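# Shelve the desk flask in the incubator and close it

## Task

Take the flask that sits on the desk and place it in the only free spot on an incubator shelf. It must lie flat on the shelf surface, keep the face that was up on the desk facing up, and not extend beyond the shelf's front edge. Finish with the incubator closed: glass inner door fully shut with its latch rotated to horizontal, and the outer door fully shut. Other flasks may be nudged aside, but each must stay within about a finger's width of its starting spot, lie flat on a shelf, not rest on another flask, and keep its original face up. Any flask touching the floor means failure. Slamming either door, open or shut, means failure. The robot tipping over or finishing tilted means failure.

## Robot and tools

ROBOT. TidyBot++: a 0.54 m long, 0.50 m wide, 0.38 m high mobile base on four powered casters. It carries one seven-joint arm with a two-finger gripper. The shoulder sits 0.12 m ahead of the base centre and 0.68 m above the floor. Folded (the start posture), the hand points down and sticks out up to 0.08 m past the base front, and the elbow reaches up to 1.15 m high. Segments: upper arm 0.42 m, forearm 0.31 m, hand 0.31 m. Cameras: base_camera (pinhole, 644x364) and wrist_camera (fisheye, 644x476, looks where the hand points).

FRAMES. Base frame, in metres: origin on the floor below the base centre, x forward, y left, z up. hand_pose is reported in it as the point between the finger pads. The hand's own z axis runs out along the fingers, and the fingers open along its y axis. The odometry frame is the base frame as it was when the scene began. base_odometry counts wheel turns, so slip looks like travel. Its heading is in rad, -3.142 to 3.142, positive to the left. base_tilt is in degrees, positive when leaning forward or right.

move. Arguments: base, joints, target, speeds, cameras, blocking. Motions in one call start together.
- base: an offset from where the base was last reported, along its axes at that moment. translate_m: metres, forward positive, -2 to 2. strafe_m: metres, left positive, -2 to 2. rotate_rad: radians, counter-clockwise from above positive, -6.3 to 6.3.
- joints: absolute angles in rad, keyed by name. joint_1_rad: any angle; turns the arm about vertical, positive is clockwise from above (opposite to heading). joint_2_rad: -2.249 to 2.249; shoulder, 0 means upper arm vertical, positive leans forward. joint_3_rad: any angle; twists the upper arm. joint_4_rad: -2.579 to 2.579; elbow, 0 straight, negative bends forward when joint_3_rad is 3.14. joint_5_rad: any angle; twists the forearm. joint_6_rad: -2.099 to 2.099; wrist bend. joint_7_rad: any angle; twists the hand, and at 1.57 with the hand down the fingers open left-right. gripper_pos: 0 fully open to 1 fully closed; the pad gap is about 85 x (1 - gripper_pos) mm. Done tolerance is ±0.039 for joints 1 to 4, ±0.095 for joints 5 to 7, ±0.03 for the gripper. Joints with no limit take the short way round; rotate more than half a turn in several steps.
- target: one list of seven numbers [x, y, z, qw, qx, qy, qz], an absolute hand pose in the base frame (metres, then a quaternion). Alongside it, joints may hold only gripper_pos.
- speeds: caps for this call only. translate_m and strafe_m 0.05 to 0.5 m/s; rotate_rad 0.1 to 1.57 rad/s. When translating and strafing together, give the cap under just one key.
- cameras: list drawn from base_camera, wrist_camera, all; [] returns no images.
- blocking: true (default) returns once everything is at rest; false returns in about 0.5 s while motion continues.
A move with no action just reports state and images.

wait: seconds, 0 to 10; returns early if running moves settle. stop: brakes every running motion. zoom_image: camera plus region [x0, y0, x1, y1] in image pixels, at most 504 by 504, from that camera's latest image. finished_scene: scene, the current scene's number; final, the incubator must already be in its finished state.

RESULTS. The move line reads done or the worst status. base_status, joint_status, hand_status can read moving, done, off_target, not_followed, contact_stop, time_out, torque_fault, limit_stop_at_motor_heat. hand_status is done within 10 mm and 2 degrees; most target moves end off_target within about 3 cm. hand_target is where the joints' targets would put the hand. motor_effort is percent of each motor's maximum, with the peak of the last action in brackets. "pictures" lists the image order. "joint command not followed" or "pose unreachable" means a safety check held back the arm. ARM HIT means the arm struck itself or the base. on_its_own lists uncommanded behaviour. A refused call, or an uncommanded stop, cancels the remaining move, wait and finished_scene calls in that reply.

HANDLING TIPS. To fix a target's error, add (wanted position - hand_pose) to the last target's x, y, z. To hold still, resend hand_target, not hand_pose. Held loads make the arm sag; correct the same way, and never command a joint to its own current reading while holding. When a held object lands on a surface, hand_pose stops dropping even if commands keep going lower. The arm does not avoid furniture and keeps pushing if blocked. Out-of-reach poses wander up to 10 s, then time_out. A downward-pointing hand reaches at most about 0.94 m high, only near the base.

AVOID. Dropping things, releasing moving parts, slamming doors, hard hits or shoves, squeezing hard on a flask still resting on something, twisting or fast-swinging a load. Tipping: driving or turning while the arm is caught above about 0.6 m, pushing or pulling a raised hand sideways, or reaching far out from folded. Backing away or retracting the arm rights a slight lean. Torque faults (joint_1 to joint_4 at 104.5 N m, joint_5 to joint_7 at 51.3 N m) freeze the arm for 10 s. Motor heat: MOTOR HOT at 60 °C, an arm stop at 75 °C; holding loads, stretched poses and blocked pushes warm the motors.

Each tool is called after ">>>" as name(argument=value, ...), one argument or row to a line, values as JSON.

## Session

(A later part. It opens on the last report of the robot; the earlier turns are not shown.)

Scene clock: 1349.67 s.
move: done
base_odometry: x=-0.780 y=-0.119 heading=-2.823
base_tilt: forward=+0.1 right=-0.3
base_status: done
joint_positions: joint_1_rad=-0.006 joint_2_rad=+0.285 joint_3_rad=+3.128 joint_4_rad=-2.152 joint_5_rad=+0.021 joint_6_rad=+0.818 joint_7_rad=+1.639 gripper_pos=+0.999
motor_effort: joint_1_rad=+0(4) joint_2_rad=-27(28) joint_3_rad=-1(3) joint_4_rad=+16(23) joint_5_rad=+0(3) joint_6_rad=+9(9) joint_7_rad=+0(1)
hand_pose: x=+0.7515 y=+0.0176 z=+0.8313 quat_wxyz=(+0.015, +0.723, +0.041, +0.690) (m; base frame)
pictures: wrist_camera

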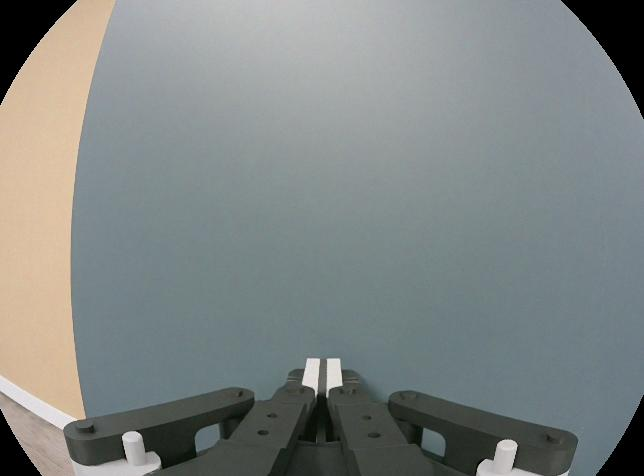

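>>> move(
  base={"translate_m": 0.02},
  speeds={"translate_m": 0.05},
  cameras=["wrist_camera"],
)

>>> move(
  base={"translate_m": 0.02},
  speeds={"translate_m": 0.05},
  cameras=["wrist_camera"],
)

>>> move(
  base={"translate_m": 0.02},
  speeds={"translate_m": 0.05},
  cameras=["base_camera", "wrist_camera"],
)

Scene clock: 1356.00 s.
move: done
base_odometry: x=-0.799 y=-0.125 heading=-2.823
base_tilt: forward=+0.0 right=-0.3
base_status: done
joint_positions: joint_1_rad=-0.006 joint_2_rad=+0.285 joint_3_rad=+3.128 joint_4_rad=-2.152 joint_5_rad=+0.021 joint_6_rad=+0.818 joint_7_rad=+1.639 gripper_pos=+0.999
motor_effort: joint_1_rad=+0(1) joint_2_rad=-27(29) joint_3_rad=-1(1) joint_4_rad=+16(18) joint_5_rad=+0(1) joint_6_rad=+9(9) joint_7_rad=+1(1)
hand_pose: x=+0.7515 y=+0.0176 z=+0.8312 quat_wxyz=(+0.015, +0.723, +0.041, +0.690) (m; base frame)
pictures: wrist_camera

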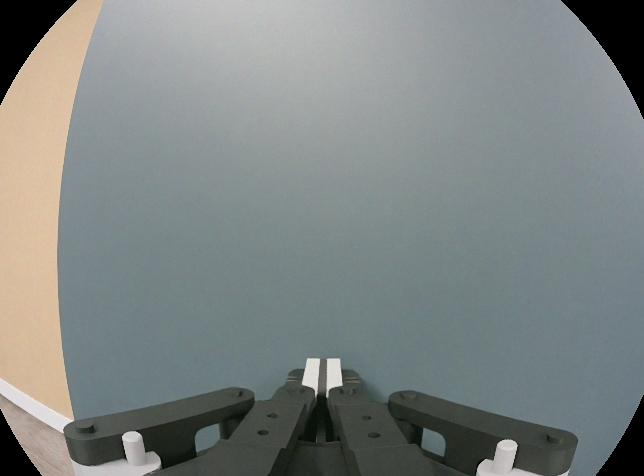

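Scene clock: 1356.90 s.
move: done
base_odometry: x=-0.818 y=-0.131 heading=-2.822
base_tilt: forward=+0.1 right=-0.2
base_status: done
joint_positions: joint_1_rad=-0.006 joint_2_rad=+0.285 joint_3_rad=+3.128 joint_4_rad=-2.152 joint_5_rad=+0.021 joint_6_rad=+0.819 joint_7_rad=+1.639 gripper_pos=+0.999
motor_effort: joint_1_rad=-1(2) joint_2_rad=-26(28) joint_3_rad=-1(2) joint_4_rad=+17(24) joint_5_rad=+0(1) joint_6_rad=+9(9) joint_7_rad=+0(1)
hand_pose: x=+0.7514 y=+0.0176 z=+0.8316 quat_wxyz=(+0.015, +0.722, +0.041, +0.690) (m; base frame)
pictures: wrist_camera

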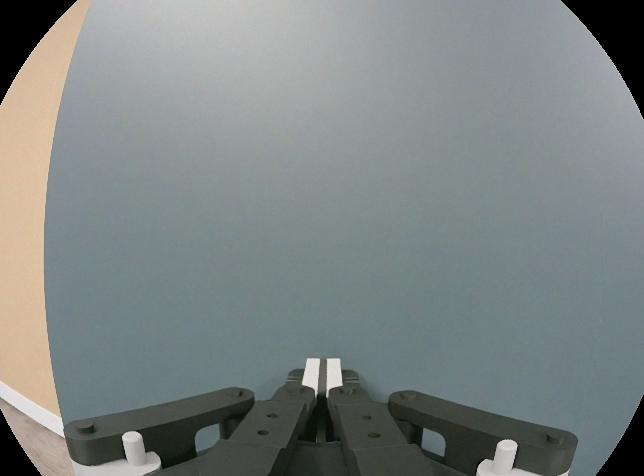

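Scene clock: 1357.77 s.
move: done
base_odometry: x=-0.837 y=-0.138 heading=-2.822
base_tilt: forward=+0.1 right=-0.3
base_status: done
joint_positions: joint_1_rad=-0.006 joint_2_rad=+0.285 joint_3_rad=+3.128 joint_4_rad=-2.152 joint_5_rad=+0.021 joint_6_rad=+0.819 joint_7_rad=+1.639 gripper_pos=+0.999
motor_effort: joint_1_rad=+0(1) joint_2_rad=-27(30) joint_3_rad=-1(2) joint_4_rad=+16(18) joint_5_rad=+0(1) joint_6_rad=+9(9) joint_7_rad=+1(1)
hand_pose: x=+0.7514 y=+0.0176 z=+0.8316 quat_wxyz=(+0.015, +0.722, +0.041, +0.690) (m; base frame)
pictures: base_camera, wrist_camera

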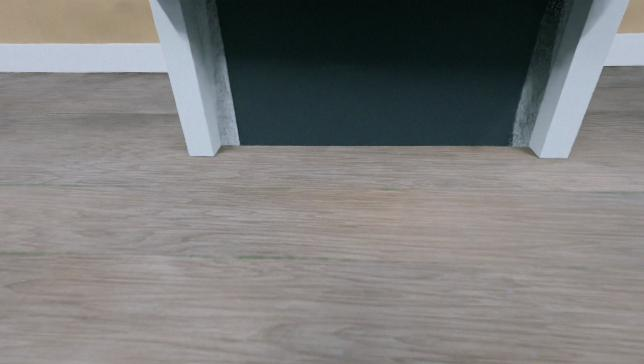

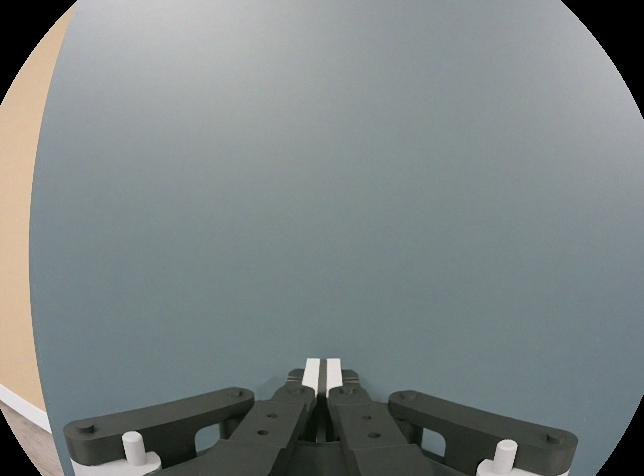

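>>> move(
  base={"translate_m": 0.02},
  speeds={"translate_m": 0.05},
  cameras=[],
)

>>> move(
  base={"translate_m": 0.02},
  speeds={"translate_m": 0.05},
  cameras=["base_camera", "wrist_camera"],
)

Scene clock: 1364.80 s.
move: done
base_odometry: x=-0.856 y=-0.144 heading=-2.822
base_tilt: forward=+0.0 right=-0.3
base_status: done
joint_positions: joint_1_rad=-0.006 joint_2_rad=+0.283 joint_3_rad=+3.128 joint_4_rad=-2.152 joint_5_rad=+0.021 joint_6_rad=+0.819 joint_7_rad=+1.639 gripper_pos=+0.999
motor_effort: joint_1_rad=+0(2) joint_2_rad=-27(28) joint_3_rad=-1(2) joint_4_rad=+16(24) joint_5_rad=+0(1) joint_6_rad=+9(10) joint_7_rad=+1(1)
hand_pose: x=+0.7512 y=+0.0173 z=+0.8327 quat_wxyz=(+0.015, +0.722, +0.041, +0.691) (m; base frame)
pictures: none

Scene clock: 1365.73 s.
move: done
base_odometry: x=-0.875 y=-0.150 heading=-2.821
base_tilt: forward=+0.0 right=-0.3
base_status: done
joint_positions: joint_1_rad=-0.006 joint_2_rad=+0.252 joint_3_rad=+3.128 joint_4_rad=-2.191 joint_5_rad=+0.021 joint_6_rad=+0.821 joint_7_rad=+1.639 gripper_pos=+0.999
motor_effort: joint_1_rad=+2(2) joint_2_rad=-20(27) joint_3_rad=+1(2) joint_4_rad=+24(27) joint_5_rad=-1(1) joint_6_rad=+9(10) joint_7_rad=+0(1)
hand_pose: x=+0.7366 y=+0.0172 z=+0.8326 quat_wxyz=(+0.015, +0.724, +0.041, +0.689) (m; base frame)
pictures: base_camera, wrist_camera

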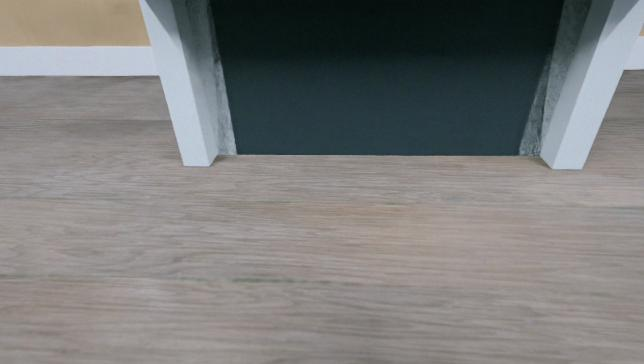

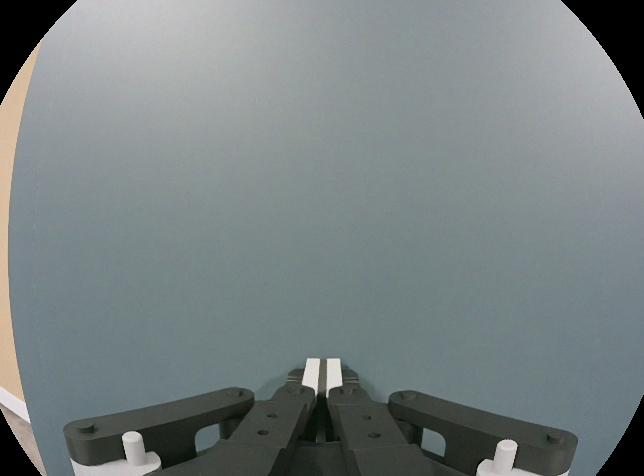

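Deflecting. Push a bit more for a firm closure.

>>> move(
  base={"translate_m": 0.02},
  speeds={"translate_m": 0.05},
  cameras=[],
)

>>> move(
  base={"translate_m": 0.015},
  speeds={"translate_m": 0.05},
  cameras=["wrist_camera"],
)

Scene clock: 1370.97 s.
move: done
base_odometry: x=-0.893 y=-0.156 heading=-2.821
base_tilt: forward=+0.0 right=-0.3
base_status: done
joint_positions: joint_1_rad=-0.006 joint_2_rad=+0.212 joint_3_rad=+3.128 joint_4_rad=-2.240 joint_5_rad=+0.021 joint_6_rad=+0.821 joint_7_rad=+1.639 gripper_pos=+0.999
motor_effort: joint_1_rad=+2(4) joint_2_rad=-10(20) joint_3_rad=+2(3) joint_4_rad=+33(35) joint_5_rad=-1(2) joint_6_rad=+9(11) joint_7_rad=+0(1)
hand_pose: x=+0.7180 y=+0.0171 z=+0.8323 quat_wxyz=(+0.015, +0.727, +0.041, +0.686) (m; base frame)
pictures: none

Scene clock: 1371.80 s.
move: done
base_odometry: x=-0.907 y=-0.160 heading=-2.821
base_tilt: forward=+0.0 right=-0.3
base_status: done
joint_positions: joint_1_rad=-0.006 joint_2_rad=+0.182 joint_3_rad=+3.128 joint_4_rad=-2.274 joint_5_rad=+0.021 joint_6_rad=+0.822 joint_7_rad=+1.639 gripper_pos=+0.999
motor_effort: joint_1_rad=+1(3) joint_2_rad=-5(12) joint_3_rad=+1(3) joint_4_rad=+38(43) joint_5_rad=+0(1) joint_6_rad=+9(10) joint_7_rad=+0(1)
hand_pose: x=+0.7045 y=+0.0169 z=+0.8322 quat_wxyz=(+0.015, +0.728, +0.042, +0.684) (m; base frame)
pictures: wrist_camera

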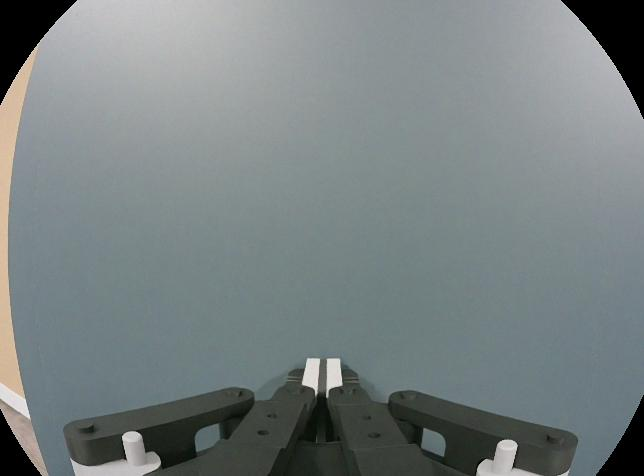

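Stopped hard. Back off straight and inspect.

>>> move(
  base={"translate_m": -0.15},
  speeds={"translate_m": 0.08},
  cameras=["wrist_camera"],
)

>>> move(
  base={"translate_m": -0.5},
  speeds={"translate_m": 0.2},
  cameras=["wrist_camera"],
)

Scene clock: 1379.40 s.
move: done
base_odometry: x=-0.764 y=-0.113 heading=-2.821
base_tilt: forward=+0.1 right=-0.3
base_status: done
joint_positions: joint_1_rad=-0.005 joint_2_rad=+0.279 joint_3_rad=+3.128 joint_4_rad=-2.155 joint_5_rad=+0.021 joint_6_rad=+0.822 joint_7_rad=+1.639 gripper_pos=+0.999
motor_effort: joint_1_rad=-1(2) joint_2_rad=-27(28) joint_3_rad=-1(2) joint_4_rad=+16(37) joint_5_rad=+0(1) joint_6_rad=+9(11) joint_7_rad=+1(1)
hand_pose: x=+0.7499 y=+0.0171 z=+0.8348 quat_wxyz=(+0.015, +0.720, +0.041, +0.692) (m; base frame)
pictures: wrist_camera

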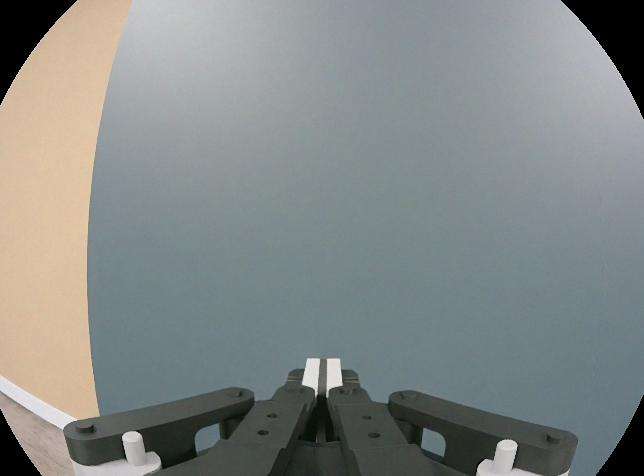

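Scene clock: 1382.63 s.
move: done
base_odometry: x=-0.290 y=+0.045 heading=-2.820
base_tilt: forward=+0.0 right=-0.3
base_status: done
joint_positions: joint_1_rad=-0.005 joint_2_rad=+0.281 joint_3_rad=+3.128 joint_4_rad=-2.155 joint_5_rad=+0.021 joint_6_rad=+0.822 joint_7_rad=+1.639 gripper_pos=+0.999
motor_effort: joint_1_rad=+0(1) joint_2_rad=-26(29) joint_3_rad=-1(2) joint_4_rad=+16(17) joint_5_rad=+0(1) joint_6_rad=+9(10) joint_7_rad=+1(1)
hand_pose: x=+0.7503 y=+0.0171 z=+0.8334 quat_wxyz=(+0.015, +0.721, +0.041, +0.692) (m; base frame)
pictures: wrist_camera

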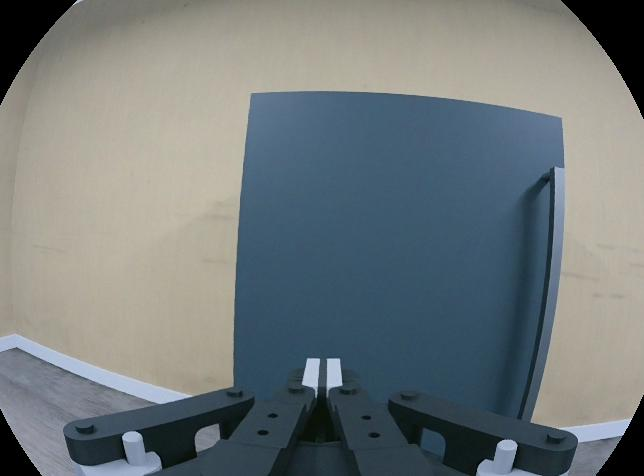

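>>> move(
  base={"strafe_m": -1.0},
  speeds={"strafe_m": 0.35},
  joints={"joint_1_rad": -0.5, "joint_2_rad": -0.342, "joint_3_rad": 3.141, "joint_4_rad": -2.36, "joint_5_rad": 0, "joint_6_rad": 0.3, "joint_7_rad": 1.5},
  cameras=["wrist_camera"],
)

Scene clock: 1392.23 s.
move: done
base_odometry: x=-0.606 y=+0.994 heading=-2.820
base_tilt: forward=+0.1 right=-0.3
base_status: done
joint_positions: joint_1_rad=-0.487 joint_2_rad=-0.329 joint_3_rad=+3.129 joint_4_rad=-2.349 joint_5_rad=+0.021 joint_6_rad=+0.354 joint_7_rad=+1.575 gripper_pos=+0.999
joint_status: all done
motor_effort: joint_1_rad=+0(3) joint_2_rad=-8(29) joint_3_rad=+0(2) joint_4_rad=+20(21) joint_5_rad=+0(1) joint_6_rad=+9(10) joint_7_rad=+1(1)
hand_pose: x=+0.5179 y=+0.2229 z=+0.9138 quat_wxyz=(-0.160, +0.714, +0.195, +0.653) (m; base frame)
pictures: wrist_camera

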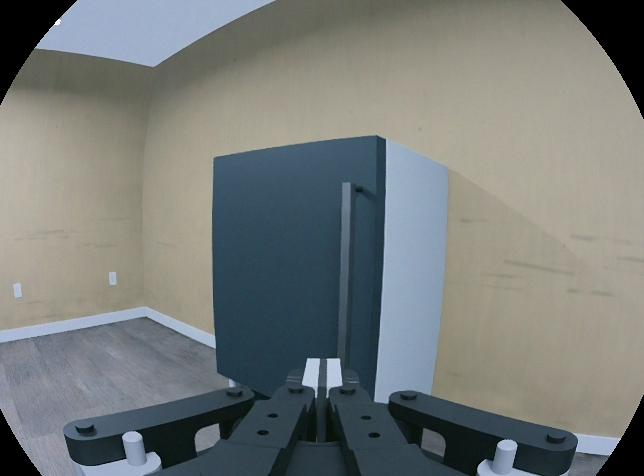

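>>> zoom_image(
  camera="wrist_camera",
  region=[320, 110, 470, 260],
)

>>> zoom_image(
  camera="wrist_camera",
  region=[330, 260, 470, 400],
)

Scaled by 3.360.

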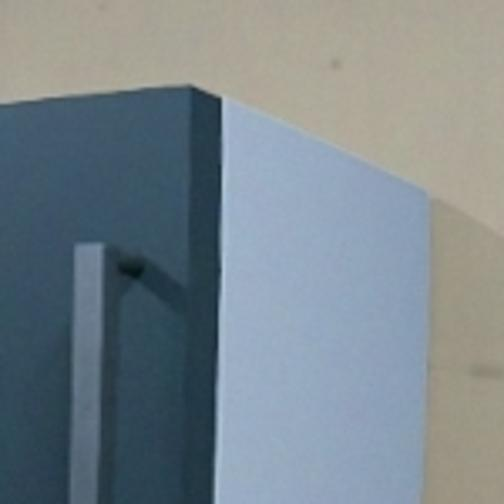

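Scaled by 3.600.

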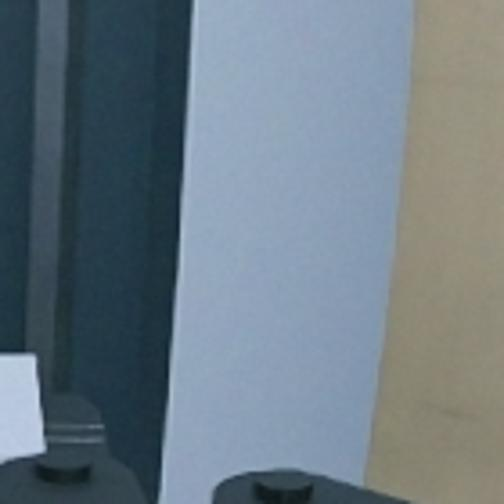

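Flush and shut.

>>> finished_scene(
  scene=2,
)

The scene is finished: the task was done.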